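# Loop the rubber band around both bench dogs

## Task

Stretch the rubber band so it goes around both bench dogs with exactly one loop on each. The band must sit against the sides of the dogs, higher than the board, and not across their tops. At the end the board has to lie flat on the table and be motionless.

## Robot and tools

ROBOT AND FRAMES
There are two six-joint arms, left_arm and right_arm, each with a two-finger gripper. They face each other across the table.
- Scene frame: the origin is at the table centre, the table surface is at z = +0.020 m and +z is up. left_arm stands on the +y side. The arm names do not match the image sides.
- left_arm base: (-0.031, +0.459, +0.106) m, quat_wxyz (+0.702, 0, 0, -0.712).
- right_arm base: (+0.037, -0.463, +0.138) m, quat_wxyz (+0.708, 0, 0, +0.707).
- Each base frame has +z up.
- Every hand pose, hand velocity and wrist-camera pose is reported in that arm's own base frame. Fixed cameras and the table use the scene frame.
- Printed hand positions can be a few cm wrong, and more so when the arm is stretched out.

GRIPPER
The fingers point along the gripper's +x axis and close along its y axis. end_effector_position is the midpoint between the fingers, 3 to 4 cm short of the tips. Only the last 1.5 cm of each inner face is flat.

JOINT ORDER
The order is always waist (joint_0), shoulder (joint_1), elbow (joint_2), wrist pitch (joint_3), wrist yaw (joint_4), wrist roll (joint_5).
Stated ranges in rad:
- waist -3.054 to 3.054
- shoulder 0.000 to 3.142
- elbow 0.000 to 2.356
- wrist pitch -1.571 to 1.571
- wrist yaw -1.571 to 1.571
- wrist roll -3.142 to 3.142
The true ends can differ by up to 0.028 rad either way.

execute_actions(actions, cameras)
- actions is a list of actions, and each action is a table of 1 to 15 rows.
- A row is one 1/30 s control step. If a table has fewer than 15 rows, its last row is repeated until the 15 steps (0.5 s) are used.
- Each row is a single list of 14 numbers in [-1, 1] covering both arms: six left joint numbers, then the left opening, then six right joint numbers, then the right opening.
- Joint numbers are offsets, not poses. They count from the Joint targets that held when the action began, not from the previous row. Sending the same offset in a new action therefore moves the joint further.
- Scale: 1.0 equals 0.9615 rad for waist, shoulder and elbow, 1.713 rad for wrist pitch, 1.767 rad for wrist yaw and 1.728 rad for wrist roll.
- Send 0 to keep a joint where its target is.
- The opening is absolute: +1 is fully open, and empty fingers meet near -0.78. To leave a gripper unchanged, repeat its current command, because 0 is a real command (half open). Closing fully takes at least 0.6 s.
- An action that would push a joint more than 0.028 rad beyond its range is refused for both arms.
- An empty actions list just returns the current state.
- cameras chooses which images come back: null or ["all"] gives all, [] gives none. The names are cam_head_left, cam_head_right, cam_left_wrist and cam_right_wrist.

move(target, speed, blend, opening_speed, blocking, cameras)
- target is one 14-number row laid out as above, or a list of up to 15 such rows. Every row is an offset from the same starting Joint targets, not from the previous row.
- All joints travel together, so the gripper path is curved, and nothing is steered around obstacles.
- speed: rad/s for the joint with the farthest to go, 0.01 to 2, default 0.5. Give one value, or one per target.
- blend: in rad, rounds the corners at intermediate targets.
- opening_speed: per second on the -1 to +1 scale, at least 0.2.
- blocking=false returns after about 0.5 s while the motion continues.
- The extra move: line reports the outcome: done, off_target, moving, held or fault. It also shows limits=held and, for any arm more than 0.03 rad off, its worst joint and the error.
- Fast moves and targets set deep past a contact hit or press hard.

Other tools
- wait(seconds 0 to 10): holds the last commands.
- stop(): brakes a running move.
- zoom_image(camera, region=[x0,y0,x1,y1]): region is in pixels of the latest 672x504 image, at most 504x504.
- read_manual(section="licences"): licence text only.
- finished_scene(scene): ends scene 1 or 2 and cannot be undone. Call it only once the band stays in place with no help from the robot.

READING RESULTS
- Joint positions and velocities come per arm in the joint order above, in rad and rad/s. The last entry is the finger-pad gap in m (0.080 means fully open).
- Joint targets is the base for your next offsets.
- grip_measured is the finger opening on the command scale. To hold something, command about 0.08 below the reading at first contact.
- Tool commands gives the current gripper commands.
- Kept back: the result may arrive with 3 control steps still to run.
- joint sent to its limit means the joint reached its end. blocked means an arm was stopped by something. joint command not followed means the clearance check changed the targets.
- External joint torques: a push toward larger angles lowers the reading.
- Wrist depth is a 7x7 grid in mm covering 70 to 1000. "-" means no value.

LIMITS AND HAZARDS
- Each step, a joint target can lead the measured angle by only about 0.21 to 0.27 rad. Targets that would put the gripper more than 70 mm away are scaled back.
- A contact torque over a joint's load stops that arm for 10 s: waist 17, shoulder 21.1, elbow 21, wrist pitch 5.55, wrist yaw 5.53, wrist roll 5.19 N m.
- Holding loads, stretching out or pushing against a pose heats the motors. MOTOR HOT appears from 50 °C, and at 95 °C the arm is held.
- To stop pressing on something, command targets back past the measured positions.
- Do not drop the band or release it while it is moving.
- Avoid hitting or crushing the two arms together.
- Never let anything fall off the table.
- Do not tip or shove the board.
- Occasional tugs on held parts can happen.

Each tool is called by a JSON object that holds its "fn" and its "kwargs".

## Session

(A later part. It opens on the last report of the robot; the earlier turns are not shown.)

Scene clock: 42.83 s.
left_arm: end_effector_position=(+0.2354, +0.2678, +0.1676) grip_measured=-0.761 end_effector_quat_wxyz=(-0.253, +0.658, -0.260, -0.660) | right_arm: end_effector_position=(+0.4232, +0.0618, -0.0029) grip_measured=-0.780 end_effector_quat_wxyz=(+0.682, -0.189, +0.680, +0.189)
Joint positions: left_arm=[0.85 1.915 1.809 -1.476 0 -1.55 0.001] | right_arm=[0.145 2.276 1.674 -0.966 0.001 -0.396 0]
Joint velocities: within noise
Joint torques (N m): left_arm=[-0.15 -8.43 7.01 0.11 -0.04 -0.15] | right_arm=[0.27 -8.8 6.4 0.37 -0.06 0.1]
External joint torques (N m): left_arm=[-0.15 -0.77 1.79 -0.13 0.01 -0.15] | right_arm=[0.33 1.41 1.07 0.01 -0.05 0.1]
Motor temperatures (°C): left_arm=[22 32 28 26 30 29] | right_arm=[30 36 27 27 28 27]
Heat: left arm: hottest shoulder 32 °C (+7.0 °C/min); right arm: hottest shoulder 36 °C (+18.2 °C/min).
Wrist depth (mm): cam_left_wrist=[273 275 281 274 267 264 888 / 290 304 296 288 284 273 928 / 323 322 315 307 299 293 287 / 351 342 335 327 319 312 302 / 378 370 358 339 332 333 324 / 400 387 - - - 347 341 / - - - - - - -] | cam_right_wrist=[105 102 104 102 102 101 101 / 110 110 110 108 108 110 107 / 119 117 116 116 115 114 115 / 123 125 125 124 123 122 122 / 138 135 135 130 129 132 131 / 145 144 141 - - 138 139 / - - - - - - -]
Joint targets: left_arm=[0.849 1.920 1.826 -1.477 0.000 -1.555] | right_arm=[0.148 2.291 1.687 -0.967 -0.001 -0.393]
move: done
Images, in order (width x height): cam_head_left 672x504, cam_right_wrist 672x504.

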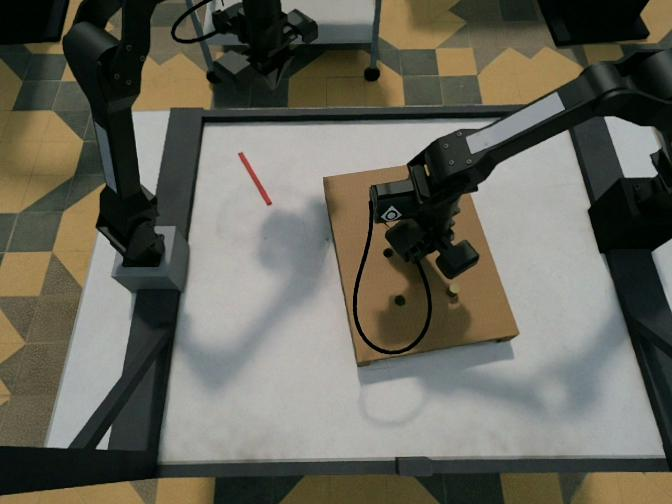

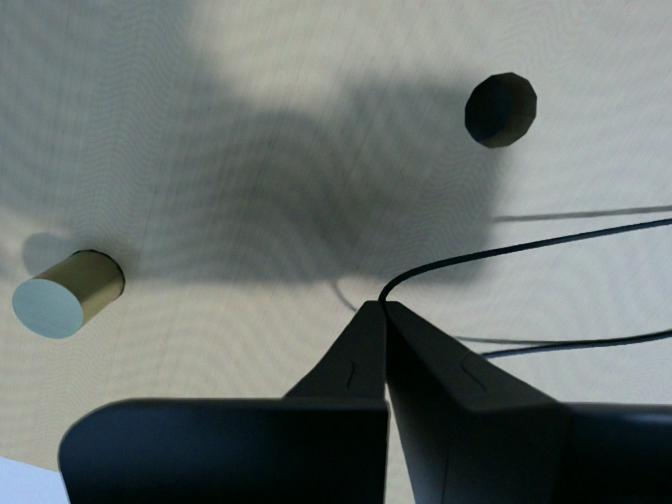

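{"fn": "move", "kwargs": {"target": [-0.5296,0.2536,-0.0817,0.1883,0,-0.1257,-1,0,0,0,0,0,0,-1], "speed": 0.4, "cameras": ["cam_head_left","cam_head_right","cam_left_wrist"]}}

Scene clock: 44.63 s.
left_arm: end_effector_position=(+0.3938, +0.1381, +0.0632) grip_measured=-0.761 end_effector_quat_wxyz=(-0.353, +0.616, -0.348, -0.612) | right_arm: end_effector_position=(+0.4232, +0.0618, -0.0031) grip_measured=-0.780 end_effector_quat_wxyz=(+0.682, -0.189, +0.680, +0.189)
Joint positions: left_arm=[0.337 2.16 1.754 -1.157 0 -1.767 0.001] | right_arm=[0.145 2.276 1.674 -0.966 0.001 -0.396 0]
Joint velocities: within noise
Joint torques (N m): left_arm=[0.21 -10.27 4.41 0.37 -0.03 -0.16] | right_arm=[0.25 -8.81 6.38 0.37 -0.06 0.1]
External joint torques (N m): left_arm=[0.15 -1.03 -0.86 0.08 0.02 -0.17] | right_arm=[0.23 1.41 1.09 0.05 -0.04 0.1]
Motor temperatures (°C): left_arm=[22 32 28 26 30 29] | right_arm=[30 36 27 27 28 27]
Heat: left arm: hottest shoulder 32 °C (+6.7 °C/min); right arm: hottest shoulder 36 °C (+17.5 °C/min).
Wrist depth (mm): cam_left_wrist=[187 186 181 179 175 174 170 / 198 196 192 142 182 182 180 / 211 207 201 150 149 146 188 / 225 221 168 161 157 153 151 / 243 237 176 167 163 164 161 / 255 249 - - - 172 170 / - - - - - - -] | cam_right_wrist=[105 102 104 102 102 101 101 / 110 110 109 109 108 110 107 / 119 117 116 116 115 114 115 / 123 126 125 124 123 122 122 / 138 135 135 129 129 132 132 / 145 144 141 - - 139 139 / - - - - - - -]
Joint targets: left_arm=[0.340 2.164 1.747 -1.155 0.000 -1.772] | right_arm=[0.148 2.291 1.687 -0.967 -0.001 -0.393]
move: done
Images, in order (width x height): cam_head_left 672x504, cam_head_right 672x504, cam_left_wrist 672x504.

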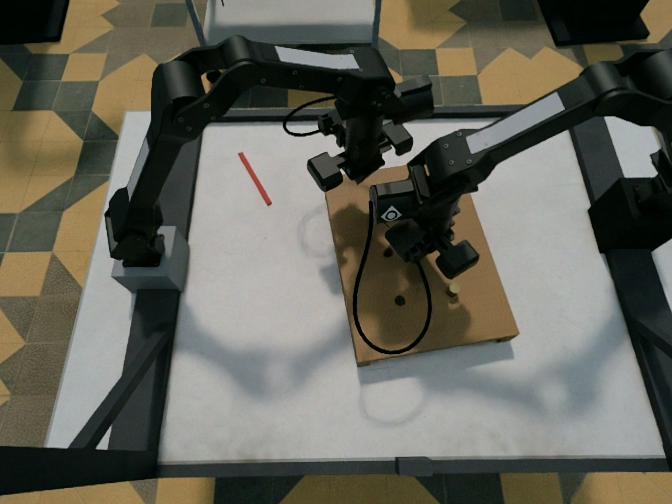

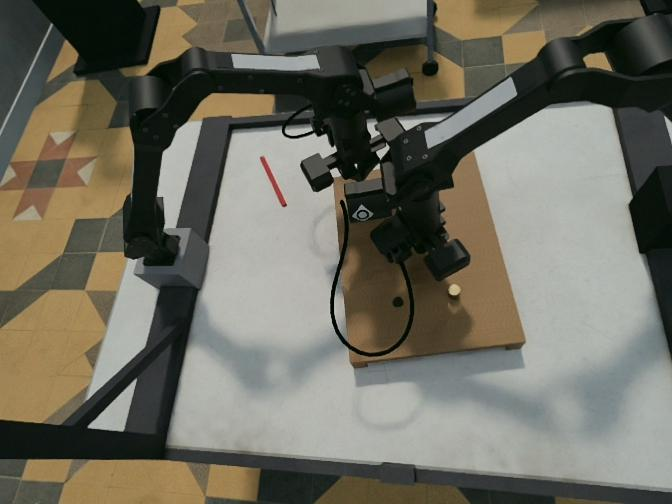

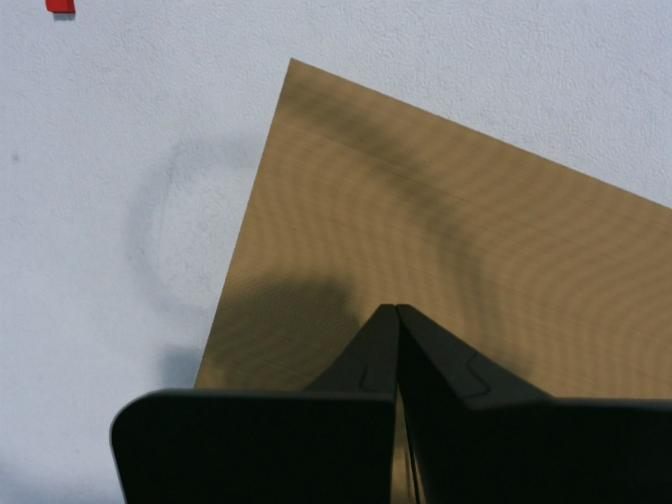

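{"fn": "move", "kwargs": {"target": [0,0.0687,-0.1449,0.1204,0,0,-1,0,0,0,0,0,0,-1], "speed": 0.12, "cameras": ["cam_left_wrist"]}}

Scene clock: 46.80 s.
left_arm: end_effector_position=(+0.3962, +0.1390, +0.0099) grip_measured=-0.761 end_effector_quat_wxyz=(-0.356, +0.619, -0.345, -0.609) | right_arm: end_effector_position=(+0.4232, +0.0618, -0.0031) grip_measured=-0.780 end_effector_quat_wxyz=(+0.682, -0.189, +0.680, +0.189)
Joint positions: left_arm=[0.337 2.215 1.624 -0.959 0 -1.767 0.001] | right_arm=[0.145 2.276 1.674 -0.966 0.001 -0.396 0]
Joint velocities: within noise
Joint torques (N m): left_arm=[0.18 -9.03 3.14 1.05 -0.03 -0.17] | right_arm=[0.24 -8.83 6.39 0.37 -0.07 0.1]
External joint torques (N m): left_arm=[0.11 0.27 -1.85 0.77 0.02 -0.17] | right_arm=[0.24 1.31 1.13 0.04 -0.05 0.1]
Motor temperatures (°C): left_arm=[22 33 28 26 30 29] | right_arm=[30 36 27 27 28 27]
Heat: left arm: hottest shoulder 33 °C (+7.7 °C/min); right arm: hottest shoulder 36 °C (+16.7 °C/min).
Wrist depth (mm): cam_left_wrist=[138 136 133 131 132 130 128 / 146 144 96 95 95 136 136 / 157 153 100 99 99 98 141 / 166 163 109 106 104 104 102 / 177 173 116 111 103 109 109 / - 183 120 - - 115 114 / - - - - - - -] | cam_right_wrist=[105 102 104 102 102 101 101 / 110 110 109 109 108 110 107 / 119 117 116 116 115 114 116 / 123 125 125 124 123 122 122 / 138 135 134 130 129 132 131 / 145 144 141 - - 138 139 / - - - - - - -]
Joint targets: left_arm=[0.340 2.230 1.608 -0.949 0.000 -1.772] | right_arm=[0.148 2.291 1.687 -0.967 -0.001 -0.393]
move: done
Images, in order (width x height): cam_left_wrist 672x504.

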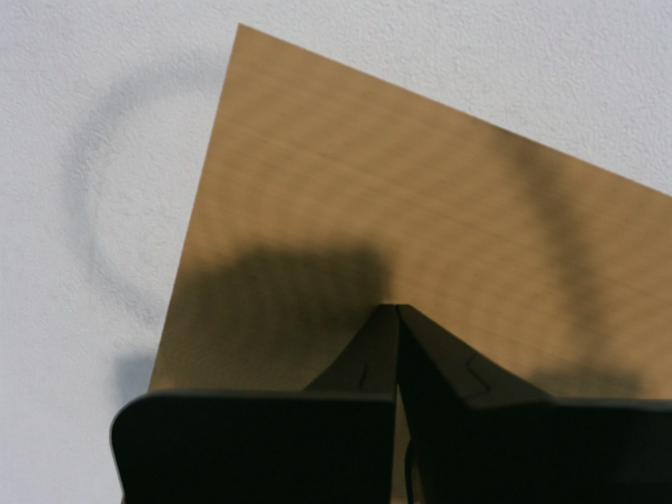

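Step lower ~9 mm at a time (per 15 mm: +.0228,−.024,+.0465 rad).

{"fn": "move", "kwargs": {"target": [0,0.0142,-0.015,0.0163,0,0,-1,0,0,0,0,0,0,-1], "speed": 0.06, "cameras": []}}

{"fn": "move", "kwargs": {"target": [0,0.0142,-0.015,0.0163,0,0,-1,0,0,0,0,0,0,-1], "speed": 0.06, "cameras": ["cam_head_left"]}}

Scene clock: 47.60 s.
left_arm: end_effector_position=(+0.3956, +0.1388, +0.0079) grip_measured=-0.761 end_effector_quat_wxyz=(-0.357, +0.620, -0.344, -0.608) | right_arm: end_effector_position=(+0.4232, +0.0618, -0.0031) grip_measured=-0.780 end_effector_quat_wxyz=(+0.682, -0.189, +0.680, +0.189)
Joint positions: left_arm=[0.337 2.212 1.611 -0.946 0 -1.767 0.001] | right_arm=[0.145 2.276 1.674 -0.966 0.001 -0.396 0]
Joint velocities: within noise
Joint torques (N m): left_arm=[0.18 -7.07 2.85 2.16 -0.03 -0.17] | right_arm=[0.25 -8.83 6.38 0.37 -0.06 0.1]
External joint torques (N m): left_arm=[0.15 2.19 -2.13 1.87 0.02 -0.17] | right_arm=[0.27 1.4 1.05 0.02 -0.04 0.1]
Motor temperatures (°C): left_arm=[22 33 28 26 30 29] | right_arm=[30 36 28 27 28 27]
Heat: left arm: hottest shoulder 33 °C (+7.6 °C/min); right arm: hottest shoulder 36 °C (+16.4 °C/min).
Wrist depth (mm): cam_left_wrist=[137 136 132 132 132 130 129 / 145 143 96 95 95 137 136 / 154 154 100 99 99 98 141 / 165 162 109 106 104 104 102 / 177 172 115 111 103 110 109 / - 182 120 - - 115 115 / - - - - - - -] | cam_right_wrist=[105 102 104 102 102 101 101 / 110 110 109 108 108 110 107 / 119 117 116 116 115 114 115 / 123 125 125 124 123 122 122 / 138 135 135 130 129 132 131 / 145 144 141 - - 138 139 / - - - - - - -]
Joint targets: left_arm=[0.340 2.243 1.593 -0.921 0.000 -1.772] | right_arm=[0.148 2.291 1.687 -0.967 -0.001 -0.393]
move: off_target (left_arm); left_arm: the shoulder is farthest, 0.031 rad from its target
No camera images: "cameras" was empty.

Scene clock: 48.33 s.
left_arm: end_effector_position=(+0.3952, +0.1386, +0.0063) grip_measured=-0.761 end_effector_quat_wxyz=(-0.358, +0.621, -0.342, -0.607) | right_arm: end_effector_position=(+0.4232, +0.0618, -0.0031) grip_measured=-0.780 end_effector_quat_wxyz=(+0.682, -0.189, +0.680, +0.189)
Joint positions: left_arm=[0.337 2.208 1.598 -0.93 0 -1.767 0.001] | right_arm=[0.145 2.276 1.674 -0.966 0.001 -0.396 0]
Joint velocities: within noise
Joint torques (N m): left_arm=[0.16 -4.95 2.85 3.12 -0.04 -0.17] | right_arm=[0.25 -8.82 6.38 0.37 -0.06 0.1]
External joint torques (N m): left_arm=[0.16 4.25 -2.15 2.81 0.01 -0.18] | right_arm=[0.29 1.43 1.05 0.03 -0.03 0.1]
Motor temperatures (°C): left_arm=[22 33 28 27 30 29] | right_arm=[30 36 28 27 28 27]
Heat: left arm: hottest shoulder 33 °C (+7.4 °C/min); right arm: hottest shoulder 36 °C (+16.1 °C/min).
Wrist depth (mm): cam_left_wrist=[136 135 131 131 132 130 129 / 144 142 95 94 95 137 137 / 154 154 100 99 98 98 141 / 165 160 108 106 104 104 102 / 175 171 114 110 103 111 110 / - 182 119 - - 116 116 / - - - - - - -] | cam_right_wrist=[105 102 104 102 102 101 101 / 110 110 109 109 108 110 107 / 119 117 116 116 115 114 115 / 123 125 125 124 123 122 122 / 138 135 135 130 129 132 131 / 145 144 141 - - 138 139 / - - - - - - -]
Joint targets: left_arm=[0.340 2.257 1.579 -0.893 0.000 -1.772] | right_arm=[0.148 2.291 1.687 -0.967 -0.001 -0.393]
move: off_target (left_arm); left_arm: the shoulder is farthest, 0.049 rad from its target
Images, in order (width x height): cam_head_left 672x504.

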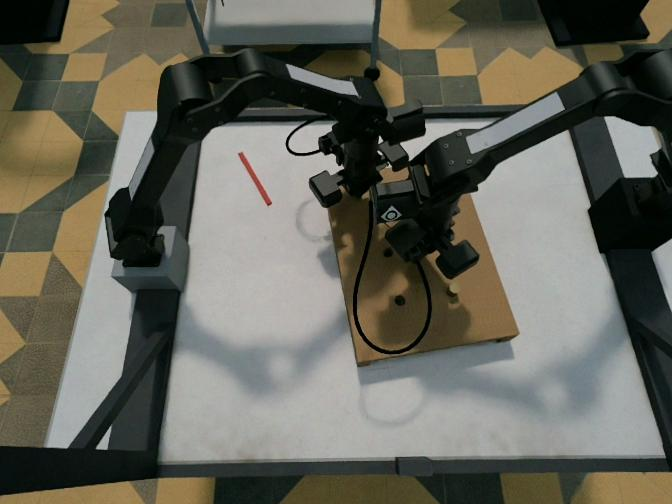

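{"fn": "move", "kwargs": {"target": [[0,0.0142,-0.015,0.0163,0,0,-1,0,0,0,0,0,0,-1],[0,0.0142,-0.015,0.0163,0,0,-1,0.1542,-0.0675,-0.0725,0.0057,0,0.086,-1]], "speed": [0.06,0.15], "cameras": ["cam_head_left","cam_right_wrist"]}}

Scene clock: 50.43 s.
left_arm: end_effector_position=(+0.3947, +0.1384, +0.0048) grip_measured=-0.761 end_effector_quat_wxyz=(-0.360, +0.622, -0.341, -0.606) | right_arm: end_effector_position=(+0.4016, +0.1193, -0.0007) grip_measured=-0.780 end_effector_quat_wxyz=(+0.681, -0.189, +0.682, +0.187)
Joint positions: left_arm=[0.337 2.204 1.584 -0.915 0 -1.767 0.001] | right_arm=[0.29 2.244 1.63 -0.958 0.003 -0.248 0]
Joint velocities: within noise
Joint torques (N m): left_arm=[0.17 -2.79 2.82 4.07 -0.04 -0.17] | right_arm=[0.49 -12.6 3.79 0.53 -0.15 0.12]
External joint torques (N m): left_arm=[0.23 6.37 -2.14 3.76 0.01 -0.17] | right_arm=[0.5 -2.55 -1.5 0.21 -0.14 0.12]
Motor temperatures (°C): left_arm=[22 33 28 29 30 29] | right_arm=[30 37 28 27 28 27]
Heat: left arm: hottest shoulder 33 °C (+7.1 °C/min); right arm: hottest shoulder 37 °C (+16.7 °C/min).
Wrist depth (mm): cam_left_wrist=[135 134 131 131 132 130 130 / 141 140 95 94 95 138 137 / 152 153 99 99 98 98 142 / 162 161 108 106 104 105 103 / 173 170 114 110 103 111 110 / - 180 119 - - 117 116 / - - - - - - -] | cam_right_wrist=[105 105 104 105 105 103 103 / 111 111 111 110 110 110 109 / 121 121 119 118 118 117 116 / 128 128 126 127 126 124 125 / 138 138 116 132 105 134 134 / 147 147 - - - 144 143 / - - - - - - -]
Joint targets: left_arm=[0.340 2.271 1.565 -0.865 0.000 -1.772] | right_arm=[0.297 2.226 1.618 -0.957 -0.001 -0.244]
move: off_target (left_arm); left_arm: the shoulder is farthest, 0.067 rad from its target
Images, in order (width x height): cam_head_left 672x504, cam_right_wrist 672x504.

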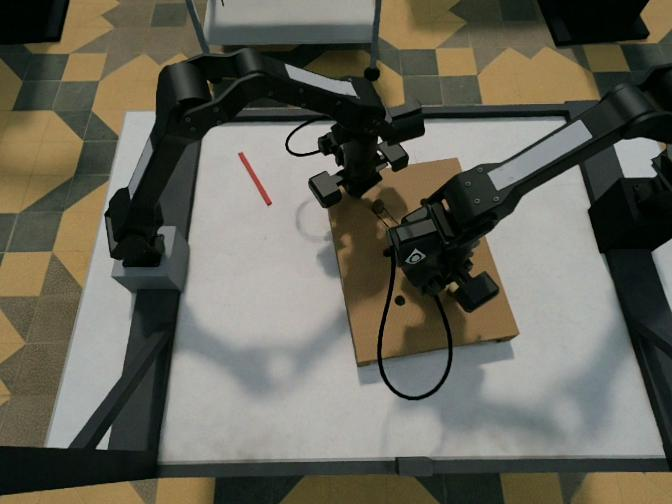

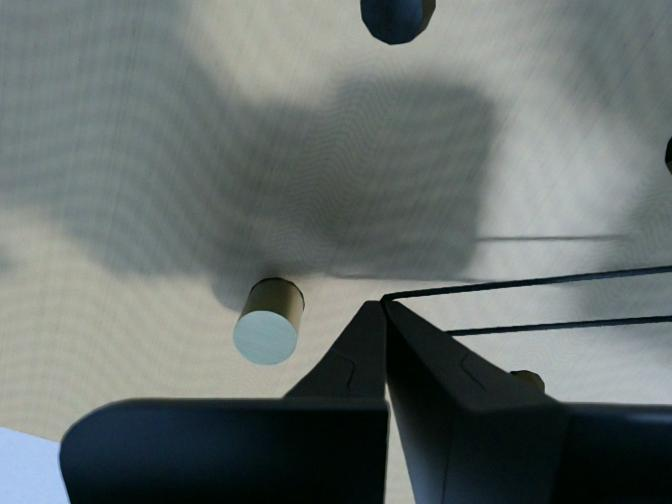

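{"fn": "move", "kwargs": {"target": [[0,0,0,0,0,0,-1,0,-0.0127,0.0133,-0.0145,0,0,-1],[0,0,0,0,0,0,-1,0.1541,-0.0703,-0.0592,-0.0089,0,0.0859,-1]], "speed": 0.15, "cameras": ["cam_head_left","cam_right_wrist"]}}

Scene clock: 52.20 s.
left_arm: end_effector_position=(+0.3947, +0.1384, +0.0048) grip_measured=-0.761 end_effector_quat_wxyz=(-0.360, +0.622, -0.341, -0.606) | right_arm: end_effector_position=(+0.3683, +0.1677, +0.0125) grip_measured=-0.780 end_effector_quat_wxyz=(+0.681, -0.190, +0.684, +0.181)
Joint positions: left_arm=[0.337 2.204 1.584 -0.915 0 -1.767 0.001] | right_arm=[0.431 2.177 1.573 -0.973 0.011 -0.099 0]
Joint velocities: within noise
Joint torques (N m): left_arm=[0.17 -2.79 2.8 4.08 -0.04 -0.17] | right_arm=[1.2 -12.2 3.82 0.51 -0.38 0.1]
External joint torques (N m): left_arm=[0.12 6.46 -2.2 3.76 0.01 -0.17] | right_arm=[1.18 -2.54 -1.51 0.18 -0.38 0.1]
Motor temperatures (°C): left_arm=[22 32 28 30 30 29] | right_arm=[30 38 28 27 28 27]
Heat: left arm: hottest shoulder 32 °C (+5.7 °C/min); right arm: hottest shoulder 38 °C (+17.2 °C/min).
Wrist depth (mm): cam_left_wrist=[135 134 131 131 132 130 130 / 141 141 95 94 95 138 137 / 152 153 99 99 98 98 142 / 162 161 108 105 104 105 103 / 173 170 114 110 103 111 110 / - 180 119 - - 117 116 / - - - - - - -] | cam_right_wrist=[160 160 117 115 115 115 116 / 172 169 123 123 123 122 122 / 182 181 131 131 131 131 131 / 195 192 143 141 139 138 138 / 210 158 152 147 111 150 151 / 225 166 - - - 162 161 / - - - - - - -]
Joint targets: left_arm=[0.340 2.271 1.565 -0.865 0.000 -1.772] | right_arm=[0.445 2.159 1.561 -0.973 -0.001 -0.095]
move: off_target (left_arm); left_arm: the shoulder is farthest, 0.067 rad from its target
Images, in order (width x height): cam_head_left 672x504, cam_right_wrist 672x504.

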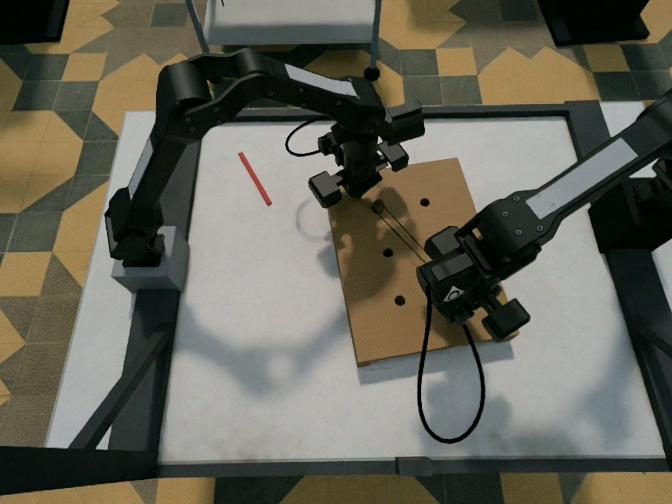

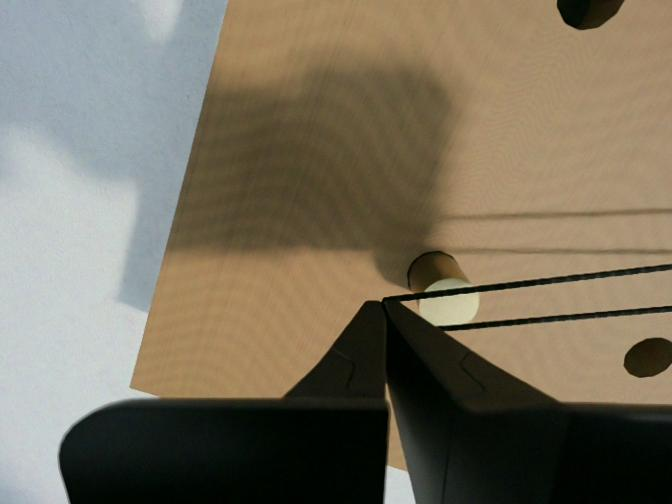

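{"fn": "move", "kwargs": {"target": [[0,0,0,0,0,0,-1,0.003,0.0385,0.0647,-0.0146,0,0,-1],[0,0,0,0,0,0,-1,0.003,0.0882,0.0057,0.0464,0,0,-1]], "speed": 0.12, "cameras": ["cam_head_left","cam_right_wrist"]}}

{"fn": "zoom_image", "kwargs": {"camera": "cam_right_wrist", "region": [360, 180, 610, 360]}}

Scene clock: 54.43 s.
left_arm: end_effector_position=(+0.3947, +0.1384, +0.0048) grip_measured=-0.761 end_effector_quat_wxyz=(-0.360, +0.622, -0.341, -0.606) | right_arm: end_effector_position=(+0.3804, +0.1735, -0.0068) grip_measured=-0.780 end_effector_quat_wxyz=(+0.691, -0.188, +0.673, +0.183)
Joint positions: left_arm=[0.337 2.204 1.584 -0.915 0 -1.767 0.001] | right_arm=[0.432 2.23 1.578 -0.895 0.011 -0.099 0]
Joint velocities: within noise
Joint torques (N m): left_arm=[0.18 -2.78 2.82 4.07 -0.04 -0.17] | right_arm=[1.4 -8.61 3.82 0.61 -0.39 0.11]
External joint torques (N m): left_arm=[0.18 6.52 -2.25 3.73 0.01 -0.17] | right_arm=[1.39 1.33 -1.43 0.24 -0.39 0.11]
Motor temperatures (°C): left_arm=[22 32 28 32 30 29] | right_arm=[30 38 28 27 28 27]
Heat: left arm: hottest shoulder 32 °C (+5.5 °C/min), its wrist pitch heating fast: 32 °C (+31.5 °C/min); right arm: hottest shoulder 38 °C (+16.5 °C/min). Heating fast: the left arm's wrist pitch motor: a push or a pull is the cause, and it goes on while you think. Ease it with your next call, before anything else.
Wrist depth (mm): cam_left_wrist=[135 134 130 131 132 131 130 / 141 140 95 94 95 138 137 / 152 152 99 99 98 98 142 / 162 161 108 106 104 105 103 / 173 170 114 110 103 111 110 / - 180 119 - - 117 116 / - - - - - - -] | cam_right_wrist=[144 144 100 100 101 101 103 / 153 153 106 106 106 106 106 / 162 160 113 113 113 113 112 / 174 171 120 120 120 120 120 / 186 133 129 126 109 127 127 / 197 137 135 - - 136 136 / - - - - - - -]
Joint targets: left_arm=[0.340 2.271 1.565 -0.865 0.000 -1.772] | right_arm=[0.448 2.244 1.566 -0.893 -0.001 -0.096]
move: off_target (left_arm); left_arm: the shoulder is farthest, 0.067 rad from its target
Images, in order (width x height): cam_head_left 672x504, cam_right_wrist 672x504.

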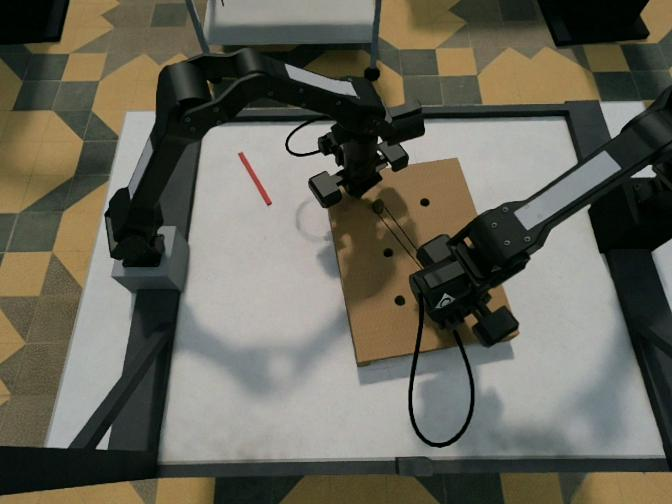

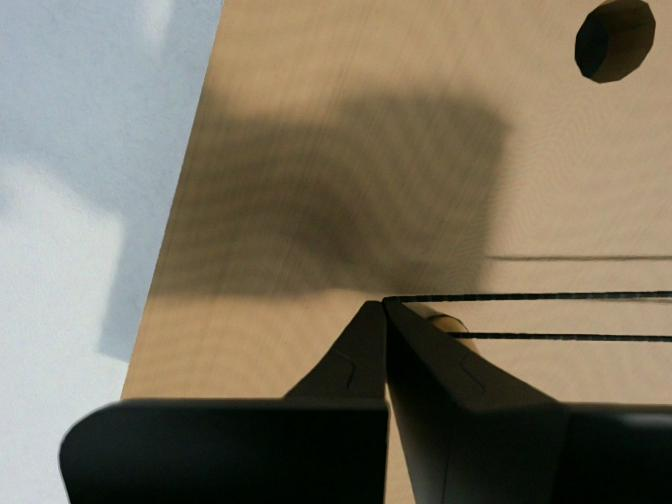

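Scaled by 2.016.

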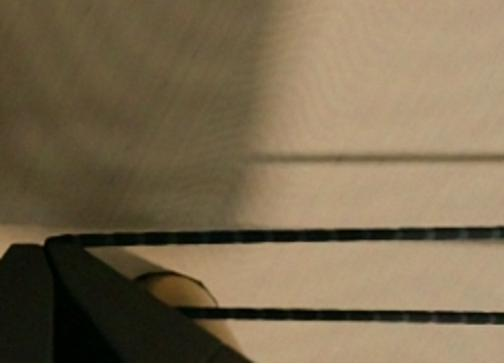

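{"fn": "move", "kwargs": {"target": [[0,0,0,0,0,0,-1,0,0.019,-0.0174,0.0204,0,0,-1],[0,0,0,0,0,0,-1,0,-0.0679,-0.167,0.0556,0,0,-1]], "speed": 0.12, "cameras": ["cam_head_left","cam_right_wrist"]}}

{"fn": "zoom_image", "kwargs": {"camera": "cam_right_wrist", "region": [360, 180, 610, 360]}}

Scene clock: 56.57 s.
left_arm: end_effector_position=(+0.3947, +0.1384, +0.0048) grip_measured=-0.761 end_effector_quat_wxyz=(-0.360, +0.622, -0.341, -0.606) | right_arm: end_effector_position=(+0.3595, +0.1647, -0.0251) grip_measured=-0.780 end_effector_quat_wxyz=(+0.689, -0.190, +0.675, +0.183)
Joint positions: left_arm=[0.337 2.204 1.584 -0.915 0 -1.767 0.001] | right_arm=[0.434 2.188 1.425 -0.79 0.013 -0.099 0]
Joint velocities: within noise
Joint torques (N m): left_arm=[0.17 -2.77 2.82 4.08 -0.03 -0.17] | right_arm=[1.16 -10.9 2.76 0 -0.44 0.11]
External joint torques (N m): left_arm=[0.17 6.57 -2.2 3.78 0.02 -0.17] | right_arm=[1.22 -1.47 -2.31 -0.4 -0.44 0.11]
Motor temperatures (°C): left_arm=[22 32 27 34 30 29] | right_arm=[30 39 27 27 29 27]
Heat: left arm: hottest wrist pitch 34 °C (+8.5 °C/min); right arm: hottest shoulder 39 °C (+17.0 °C/min). Heating fast: the left arm's wrist pitch motor: a push or a pull is the cause, and it goes on while you think. Ease it with your next call, before anything else.
Wrist depth (mm): cam_left_wrist=[135 134 130 131 132 130 130 / 141 140 95 94 95 138 137 / 152 153 99 99 98 98 142 / 162 161 108 106 104 105 103 / 173 170 114 110 103 111 110 / - 180 119 - - 117 116 / - - - - - - -] | cam_right_wrist=[129 128 85 85 85 86 86 / 137 91 90 90 90 90 91 / 146 96 96 96 96 96 96 / 156 104 103 103 102 101 101 / 167 110 110 107 96 107 110 / - 117 117 - - 117 117 / - - - - - - -]
Joint targets: left_arm=[0.340 2.271 1.565 -0.865 0.000 -1.772] | right_arm=[0.448 2.178 1.406 -0.798 -0.001 -0.095]
move: off_target (left_arm); left_arm: the shoulder is farthest, 0.067 rad from its target
Images, in order (width x height): cam_head_left 672x504, cam_right_wrist 672x504.

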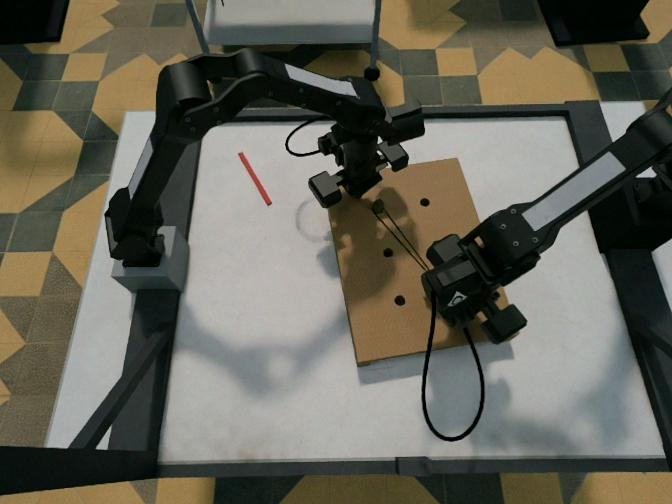

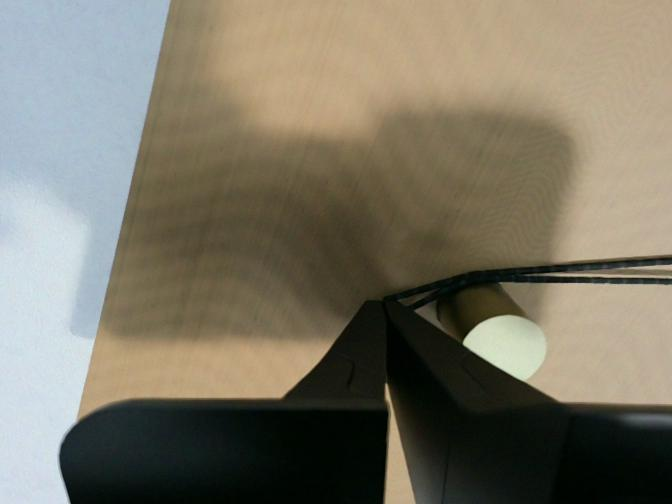

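Scaled by 2.016.

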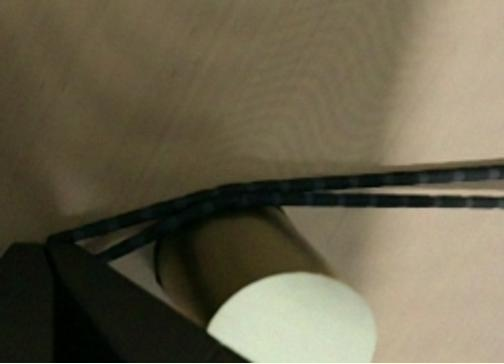

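{"fn": "move", "kwargs": {"target": [[0,0,0,0,0,0,-1,0,-0.0157,0.1825,-0.1117,0,0,-1],[0,0,0,0,0,0,-1,0,0.0339,0.1217,-0.0497,0,0,-1]], "speed": 0.14, "cameras": ["cam_head_left","cam_right_wrist"]}}

{"fn": "zoom_image", "kwargs": {"camera": "cam_right_wrist", "region": [360, 180, 610, 360]}}

Scene clock: 59.53 s.
left_arm: end_effector_position=(+0.3947, +0.1384, +0.0048) grip_measured=-0.761 end_effector_quat_wxyz=(-0.360, +0.622, -0.341, -0.606) | right_arm: end_effector_position=(+0.3727, +0.1708, -0.0042) grip_measured=-0.780 end_effector_quat_wxyz=(+0.691, -0.189, +0.673, +0.183)
Joint positions: left_arm=[0.337 2.204 1.584 -0.915 0 -1.767 0.001] | right_arm=[0.434 2.197 1.534 -0.884 0.013 -0.099 0]
Joint velocities: within noise
Joint torques (N m): left_arm=[0.17 -2.78 2.81 4.08 -0.03 -0.17] | right_arm=[1.17 -8.42 3.78 0.6 -0.45 0.11]
External joint torques (N m): left_arm=[0.26 6.42 -2.17 3.75 0 -0.18] | right_arm=[1.17 1.33 -1.48 0.22 -0.46 0.11]
Motor temperatures (°C): left_arm=[22 32 27 37 30 29] | right_arm=[30 40 27 27 29 27]
Heat: left arm: hottest wrist pitch 37 °C (+11.1 °C/min); right arm: hottest shoulder 40 °C (+17.1 °C/min). Heating fast: the left arm's wrist pitch motor: a push or a pull is the cause, and it goes on while you think. Ease it with your next call, before anything else.
Wrist depth (mm): cam_left_wrist=[135 134 130 131 132 130 130 / 141 141 95 94 95 138 137 / 152 152 99 99 98 98 142 / 162 161 108 106 104 105 103 / 174 170 114 110 103 111 110 / - 180 119 - - 117 116 / - - - - - - -] | cam_right_wrist=[147 147 104 101 103 103 105 / 155 153 109 109 109 109 109 / 167 163 115 116 116 116 116 / 176 172 123 123 123 123 123 / 189 136 132 128 108 133 132 / 200 140 138 - - - 140 / - - - - - - -]
Joint targets: left_arm=[0.340 2.271 1.565 -0.865 0.000 -1.772] | right_arm=[0.448 2.211 1.523 -0.883 -0.001 -0.095]
move: off_target (left_arm); left_arm: the shoulder is farthest, 0.067 rad from its target
Images, in order (width x height): cam_head_left 672x504, cam_right_wrist 672x504.

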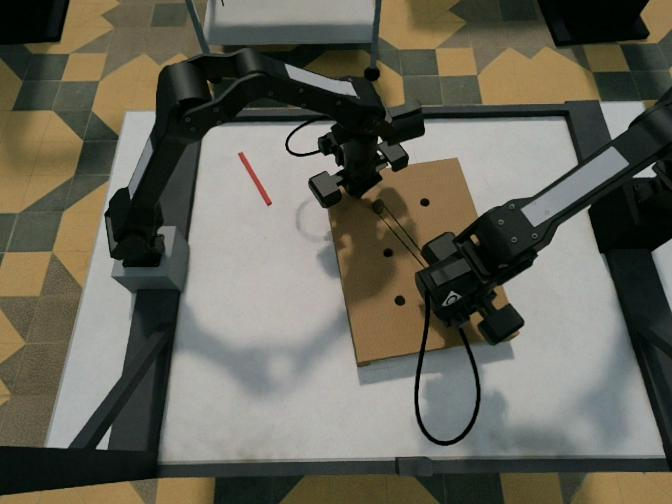

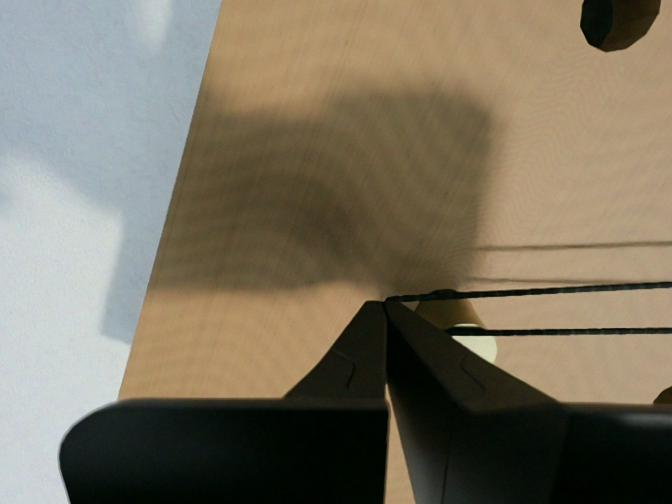

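Scaled by 2.016.

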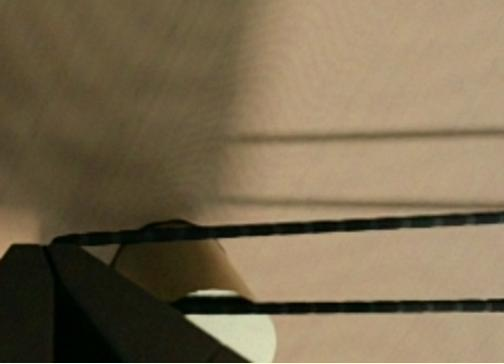

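{"fn": "move", "kwargs": {"target": [[0,0,0,0,0,0,-1,0,-0.0048,0.005,-0.0054,0,0,-1],[0,0,0,0,0,0,-1,0,-0.0604,-0.102,0.0302,0,0,-1]], "speed": 0.12, "cameras": ["cam_right_wrist"]}}

{"fn": "zoom_image", "kwargs": {"camera": "cam_right_wrist", "region": [360, 180, 610, 360]}}

Scene clock: 60.97 s.
left_arm: end_effector_position=(+0.3947, +0.1384, +0.0048) grip_measured=-0.761 end_effector_quat_wxyz=(-0.360, +0.622, -0.341, -0.606) | right_arm: end_effector_position=(+0.3598, +0.1648, -0.0124) grip_measured=-0.780 end_effector_quat_wxyz=(+0.690, -0.190, +0.674, +0.183)
Joint positions: left_arm=[0.337 2.204 1.584 -0.915 0 -1.767 0.001] | right_arm=[0.434 2.163 1.442 -0.828 0.013 -0.099 0]
Joint velocities: within noise
Joint torques (N m): left_arm=[0.17 -2.76 2.81 4.07 -0.04 -0.17] | right_arm=[1.17 -10.95 3.13 0.28 -0.45 0.1]
External joint torques (N m): left_arm=[0.11 6.45 -2.14 3.78 0.02 -0.17] | right_arm=[1.18 -1.55 -2 -0.09 -0.46 0.1]
Motor temperatures (°C): left_arm=[22 32 27 38 30 29] | right_arm=[30 40 27 27 29 27]
Heat: left arm: hottest wrist pitch 38 °C (+12.0 °C/min); right arm: hottest shoulder 40 °C (+17.0 °C/min). Heating fast: the left arm's wrist pitch motor: a push or a pull is the cause, and it goes on while you think. Ease it with your next call, before anything else.
Wrist depth (mm): cam_left_wrist=[135 134 130 131 132 130 130 / 141 141 95 94 95 138 137 / 152 153 100 99 98 98 142 / 162 161 108 105 104 105 103 / 173 170 114 110 103 111 110 / - 180 119 - - 117 116 / - - - - - - -] | cam_right_wrist=[140 141 95 97 97 97 97 / 149 147 102 102 102 102 102 / 158 112 109 108 109 109 109 / 169 118 116 116 115 116 114 / 181 126 125 121 98 122 124 / 191 132 130 - - 132 132 / - - - - - - -]
Joint targets: left_arm=[0.340 2.271 1.565 -0.865 0.000 -1.772] | right_arm=[0.448 2.153 1.425 -0.831 -0.001 -0.095]
move: off_target (left_arm); left_arm: the shoulder is farthest, 0.067 rad from its target
Images, in order (width x height): cam_right_wrist 672x504.

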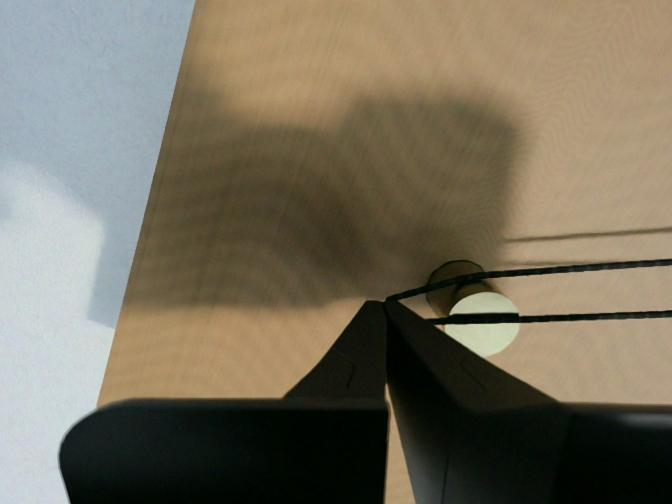

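Scaled by 2.016.

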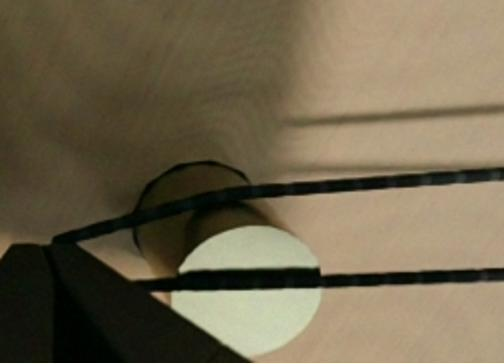

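{"fn": "move", "kwargs": {"target": [0,0,0,0,0,0,-1,0,-0.0551,-0.087,0.0239,0,0,-1], "speed": 0.12, "cameras": ["cam_right_wrist"]}}

{"fn": "zoom_image", "kwargs": {"camera": "cam_right_wrist", "region": [360, 180, 610, 360]}}

Scene clock: 62.13 s.
left_arm: end_effector_position=(+0.3947, +0.1384, +0.0048) grip_measured=-0.761 end_effector_quat_wxyz=(-0.360, +0.622, -0.341, -0.606) | right_arm: end_effector_position=(+0.3491, +0.1597, -0.0113) grip_measured=-0.780 end_effector_quat_wxyz=(+0.696, -0.189, +0.668, +0.184)
Joint positions: left_arm=[0.337 2.204 1.584 -0.915 0 -1.767 0.001] | right_arm=[0.434 2.111 1.36 -0.783 0.014 -0.099 0]
Joint velocities: within noise
Joint torques (N m): left_arm=[0.17 -2.78 2.8 4.08 -0.04 -0.17] | right_arm=[1.15 -10.6 2.84 0 -0.47 0.11]
External joint torques (N m): left_arm=[0.15 6.42 -2.16 3.77 0.02 -0.17] | right_arm=[1.16 -1.64 -2.22 -0.39 -0.48 0.11]
Motor temperatures (°C): left_arm=[22 31 27 39 30 29] | right_arm=[30 40 27 27 29 27]
Heat: left arm: hottest wrist pitch 39 °C (+12.2 °C/min); right arm: hottest shoulder 40 °C (+17.2 °C/min). Heating fast: the left arm's wrist pitch motor: a push or a pull is the cause, and it goes on while you think. Ease it with your next call, before anything else.
Wrist depth (mm): cam_left_wrist=[135 134 130 131 132 130 130 / 141 141 95 94 95 138 137 / 152 153 99 99 98 98 142 / 162 161 108 105 104 105 103 / 174 170 114 110 103 111 110 / - 180 119 - - 117 116 / - - - - - - -] | cam_right_wrist=[143 141 99 99 100 100 100 / 151 147 104 104 104 104 104 / 159 113 110 110 111 111 110 / 170 117 117 118 115 116 118 / 181 127 125 122 99 126 125 / 192 132 131 - - 133 133 / - - - - - - -]
Joint targets: left_arm=[0.340 2.271 1.565 -0.865 0.000 -1.772] | right_arm=[0.448 2.100 1.341 -0.790 -0.001 -0.095]
move: off_target (left_arm); left_arm: the shoulder is farthest, 0.067 rad from its target
Images, in order (width x height): cam_right_wrist 672x504.

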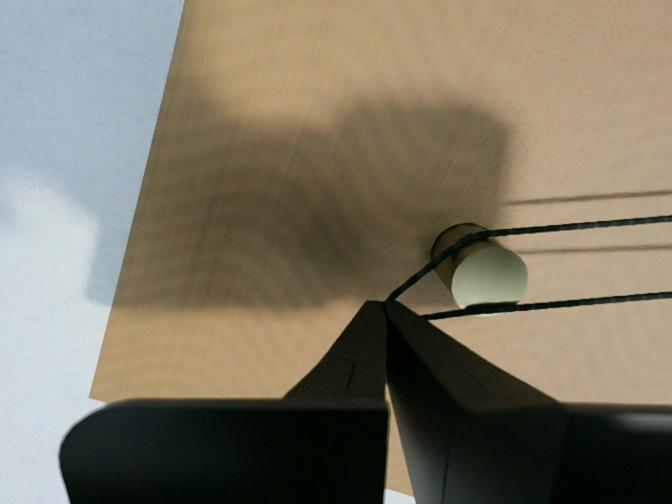

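Scaled by 2.016.

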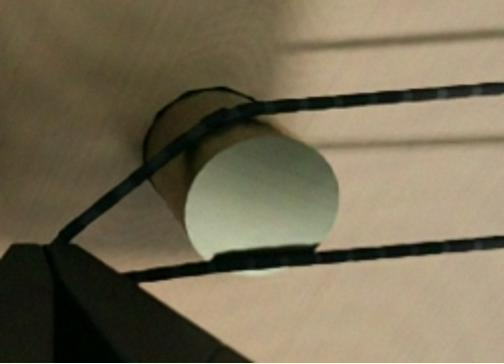

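{"fn": "move", "kwargs": {"target": [[0,0,0,0,0,0,-1,0,-0.0139,-0.0267,0.0089,0,0,-1],[0,0,0,0,0,0,-1,0,0.0146,-0.0567,0.0414,0,0,-1]], "speed": 0.12, "cameras": ["cam_right_wrist"]}}

{"fn": "zoom_image", "kwargs": {"camera": "cam_right_wrist", "region": [360, 180, 610, 360]}}

Scene clock: 63.37 s.
left_arm: end_effector_position=(+0.3947, +0.1384, +0.0048) grip_measured=-0.761 end_effector_quat_wxyz=(-0.360, +0.622, -0.341, -0.606) | right_arm: end_effector_position=(+0.3466, +0.1585, -0.0199) grip_measured=-0.780 end_effector_quat_wxyz=(+0.704, -0.187, +0.660, +0.185)
Joint positions: left_arm=[0.337 2.204 1.584 -0.915 0 -1.767 0.001] | right_arm=[0.434 2.101 1.305 -0.713 0.014 -0.099 0]
Joint velocities: within noise
Joint torques (N m): left_arm=[0.2 -2.78 2.81 4.07 -0.03 -0.17] | right_arm=[1.17 -7.69 2.89 0.13 -0.48 0.11]
External joint torques (N m): left_arm=[0.27 6.45 -2.17 3.76 0.01 -0.17] | right_arm=[1.17 1.13 -2.07 -0.31 -0.48 0.11]
Motor temperatures (°C): left_arm=[22 31 27 40 30 29] | right_arm=[30 40 27 27 29 27]
Heat: left arm: hottest wrist pitch 40 °C (+13.1 °C/min); right arm: hottest shoulder 40 °C (+17.2 °C/min). Heating fast: the left arm's wrist pitch motor: a push or a pull is the cause, and it goes on while you think. Ease it with your next call, before anything else.
Wrist depth (mm): cam_left_wrist=[135 134 131 131 132 130 130 / 141 141 95 94 95 138 137 / 152 153 99 99 98 98 142 / 162 161 108 105 104 105 103 / 173 170 114 110 103 111 110 / - 180 119 - - 117 116 / - - - - - - -] | cam_right_wrist=[137 95 93 93 - 94 93 / 144 98 98 98 98 98 98 / 152 104 103 103 103 103 104 / 162 109 109 109 107 97 111 / 170 116 116 113 108 116 116 / - 122 122 - - 122 122 / - - - - - - -]
Joint targets: left_arm=[0.340 2.271 1.565 -0.865 0.000 -1.772] | right_arm=[0.448 2.114 1.286 -0.719 -0.001 -0.095]
move: off_target (left_arm); left_arm: the shoulder is farthest, 0.067 rad from its target
Images, in order (width x height): cam_right_wrist 672x504.

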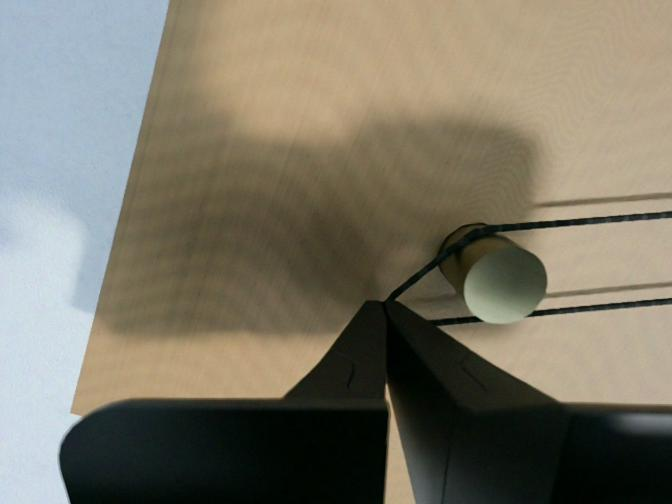

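Scaled by 2.016.

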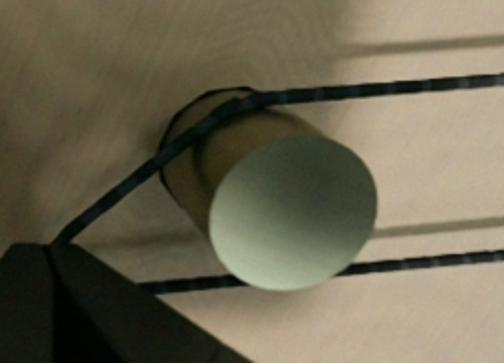

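{"fn": "move", "kwargs": {"target": [0,0,0,0,0,0,-1,0,0.0871,0.1349,-0.0407,0,0,-1], "speed": 0.12, "cameras": ["cam_right_wrist"]}}

{"fn": "zoom_image", "kwargs": {"camera": "cam_right_wrist", "region": [360, 180, 610, 360]}}

Scene clock: 65.27 s.
left_arm: end_effector_position=(+0.3947, +0.1384, +0.0048) grip_measured=-0.761 end_effector_quat_wxyz=(-0.360, +0.622, -0.341, -0.606) | right_arm: end_effector_position=(+0.3566, +0.1632, -0.0257) grip_measured=-0.780 end_effector_quat_wxyz=(+0.689, -0.190, +0.675, +0.182)
Joint positions: left_arm=[0.337 2.204 1.584 -0.915 0 -1.767 0.001] | right_arm=[0.434 2.18 1.409 -0.784 0.014 -0.099 0]
Joint velocities: within noise
Joint torques (N m): left_arm=[0.17 -2.77 2.81 4.07 -0.03 -0.17] | right_arm=[1.17 -7.5 5.4 0.15 -0.48 0.11]
External joint torques (N m): left_arm=[0.25 6.46 -2.21 3.74 0.01 -0.18] | right_arm=[1.22 1.88 0.37 -0.23 -0.48 0.11]
Motor temperatures (°C): left_arm=[22 31 27 41 30 29] | right_arm=[30 40 27 27 29 27]
Heat: left arm: hottest wrist pitch 41 °C (+14.2 °C/min); right arm: hottest shoulder 40 °C (+16.2 °C/min). Heating fast: the left arm's wrist pitch motor: a push or a pull is the cause, and it goes on while you think. Ease it with your next call, before anything else.
Wrist depth (mm): cam_left_wrist=[135 134 131 131 132 130 130 / 141 141 95 94 95 138 137 / 152 153 99 99 98 98 142 / 162 161 108 105 104 105 103 / 173 170 114 110 103 111 110 / - 180 119 - - 117 116 / - - - - - - -] | cam_right_wrist=[129 127 84 84 84 85 86 / 136 91 91 90 90 89 90 / 145 95 95 94 95 95 95 / 157 103 102 102 101 100 101 / 166 109 109 106 96 87 108 / - 116 116 - - 116 116 / - - - - - - -]
Joint targets: left_arm=[0.340 2.271 1.565 -0.865 0.000 -1.772] | right_arm=[0.448 2.198 1.416 -0.789 -0.001 -0.095]
move: off_target (left_arm); left_arm: the shoulder is farthest, 0.067 rad from its target
Images, in order (width x height): cam_right_wrist 672x504.

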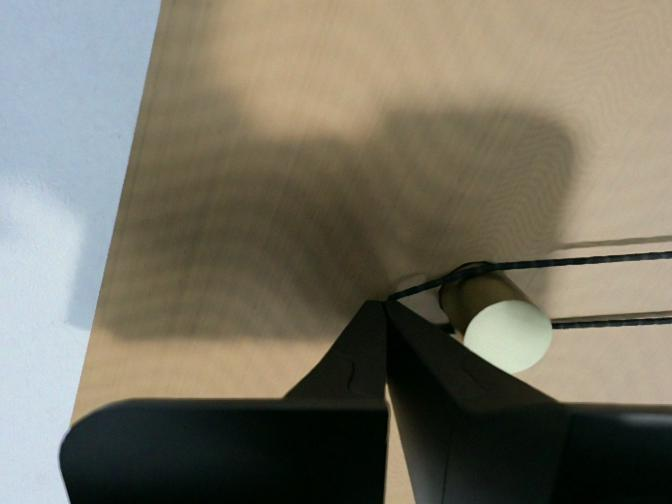

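Scaled by 2.016.

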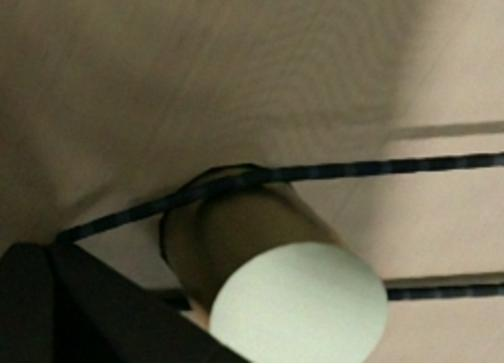

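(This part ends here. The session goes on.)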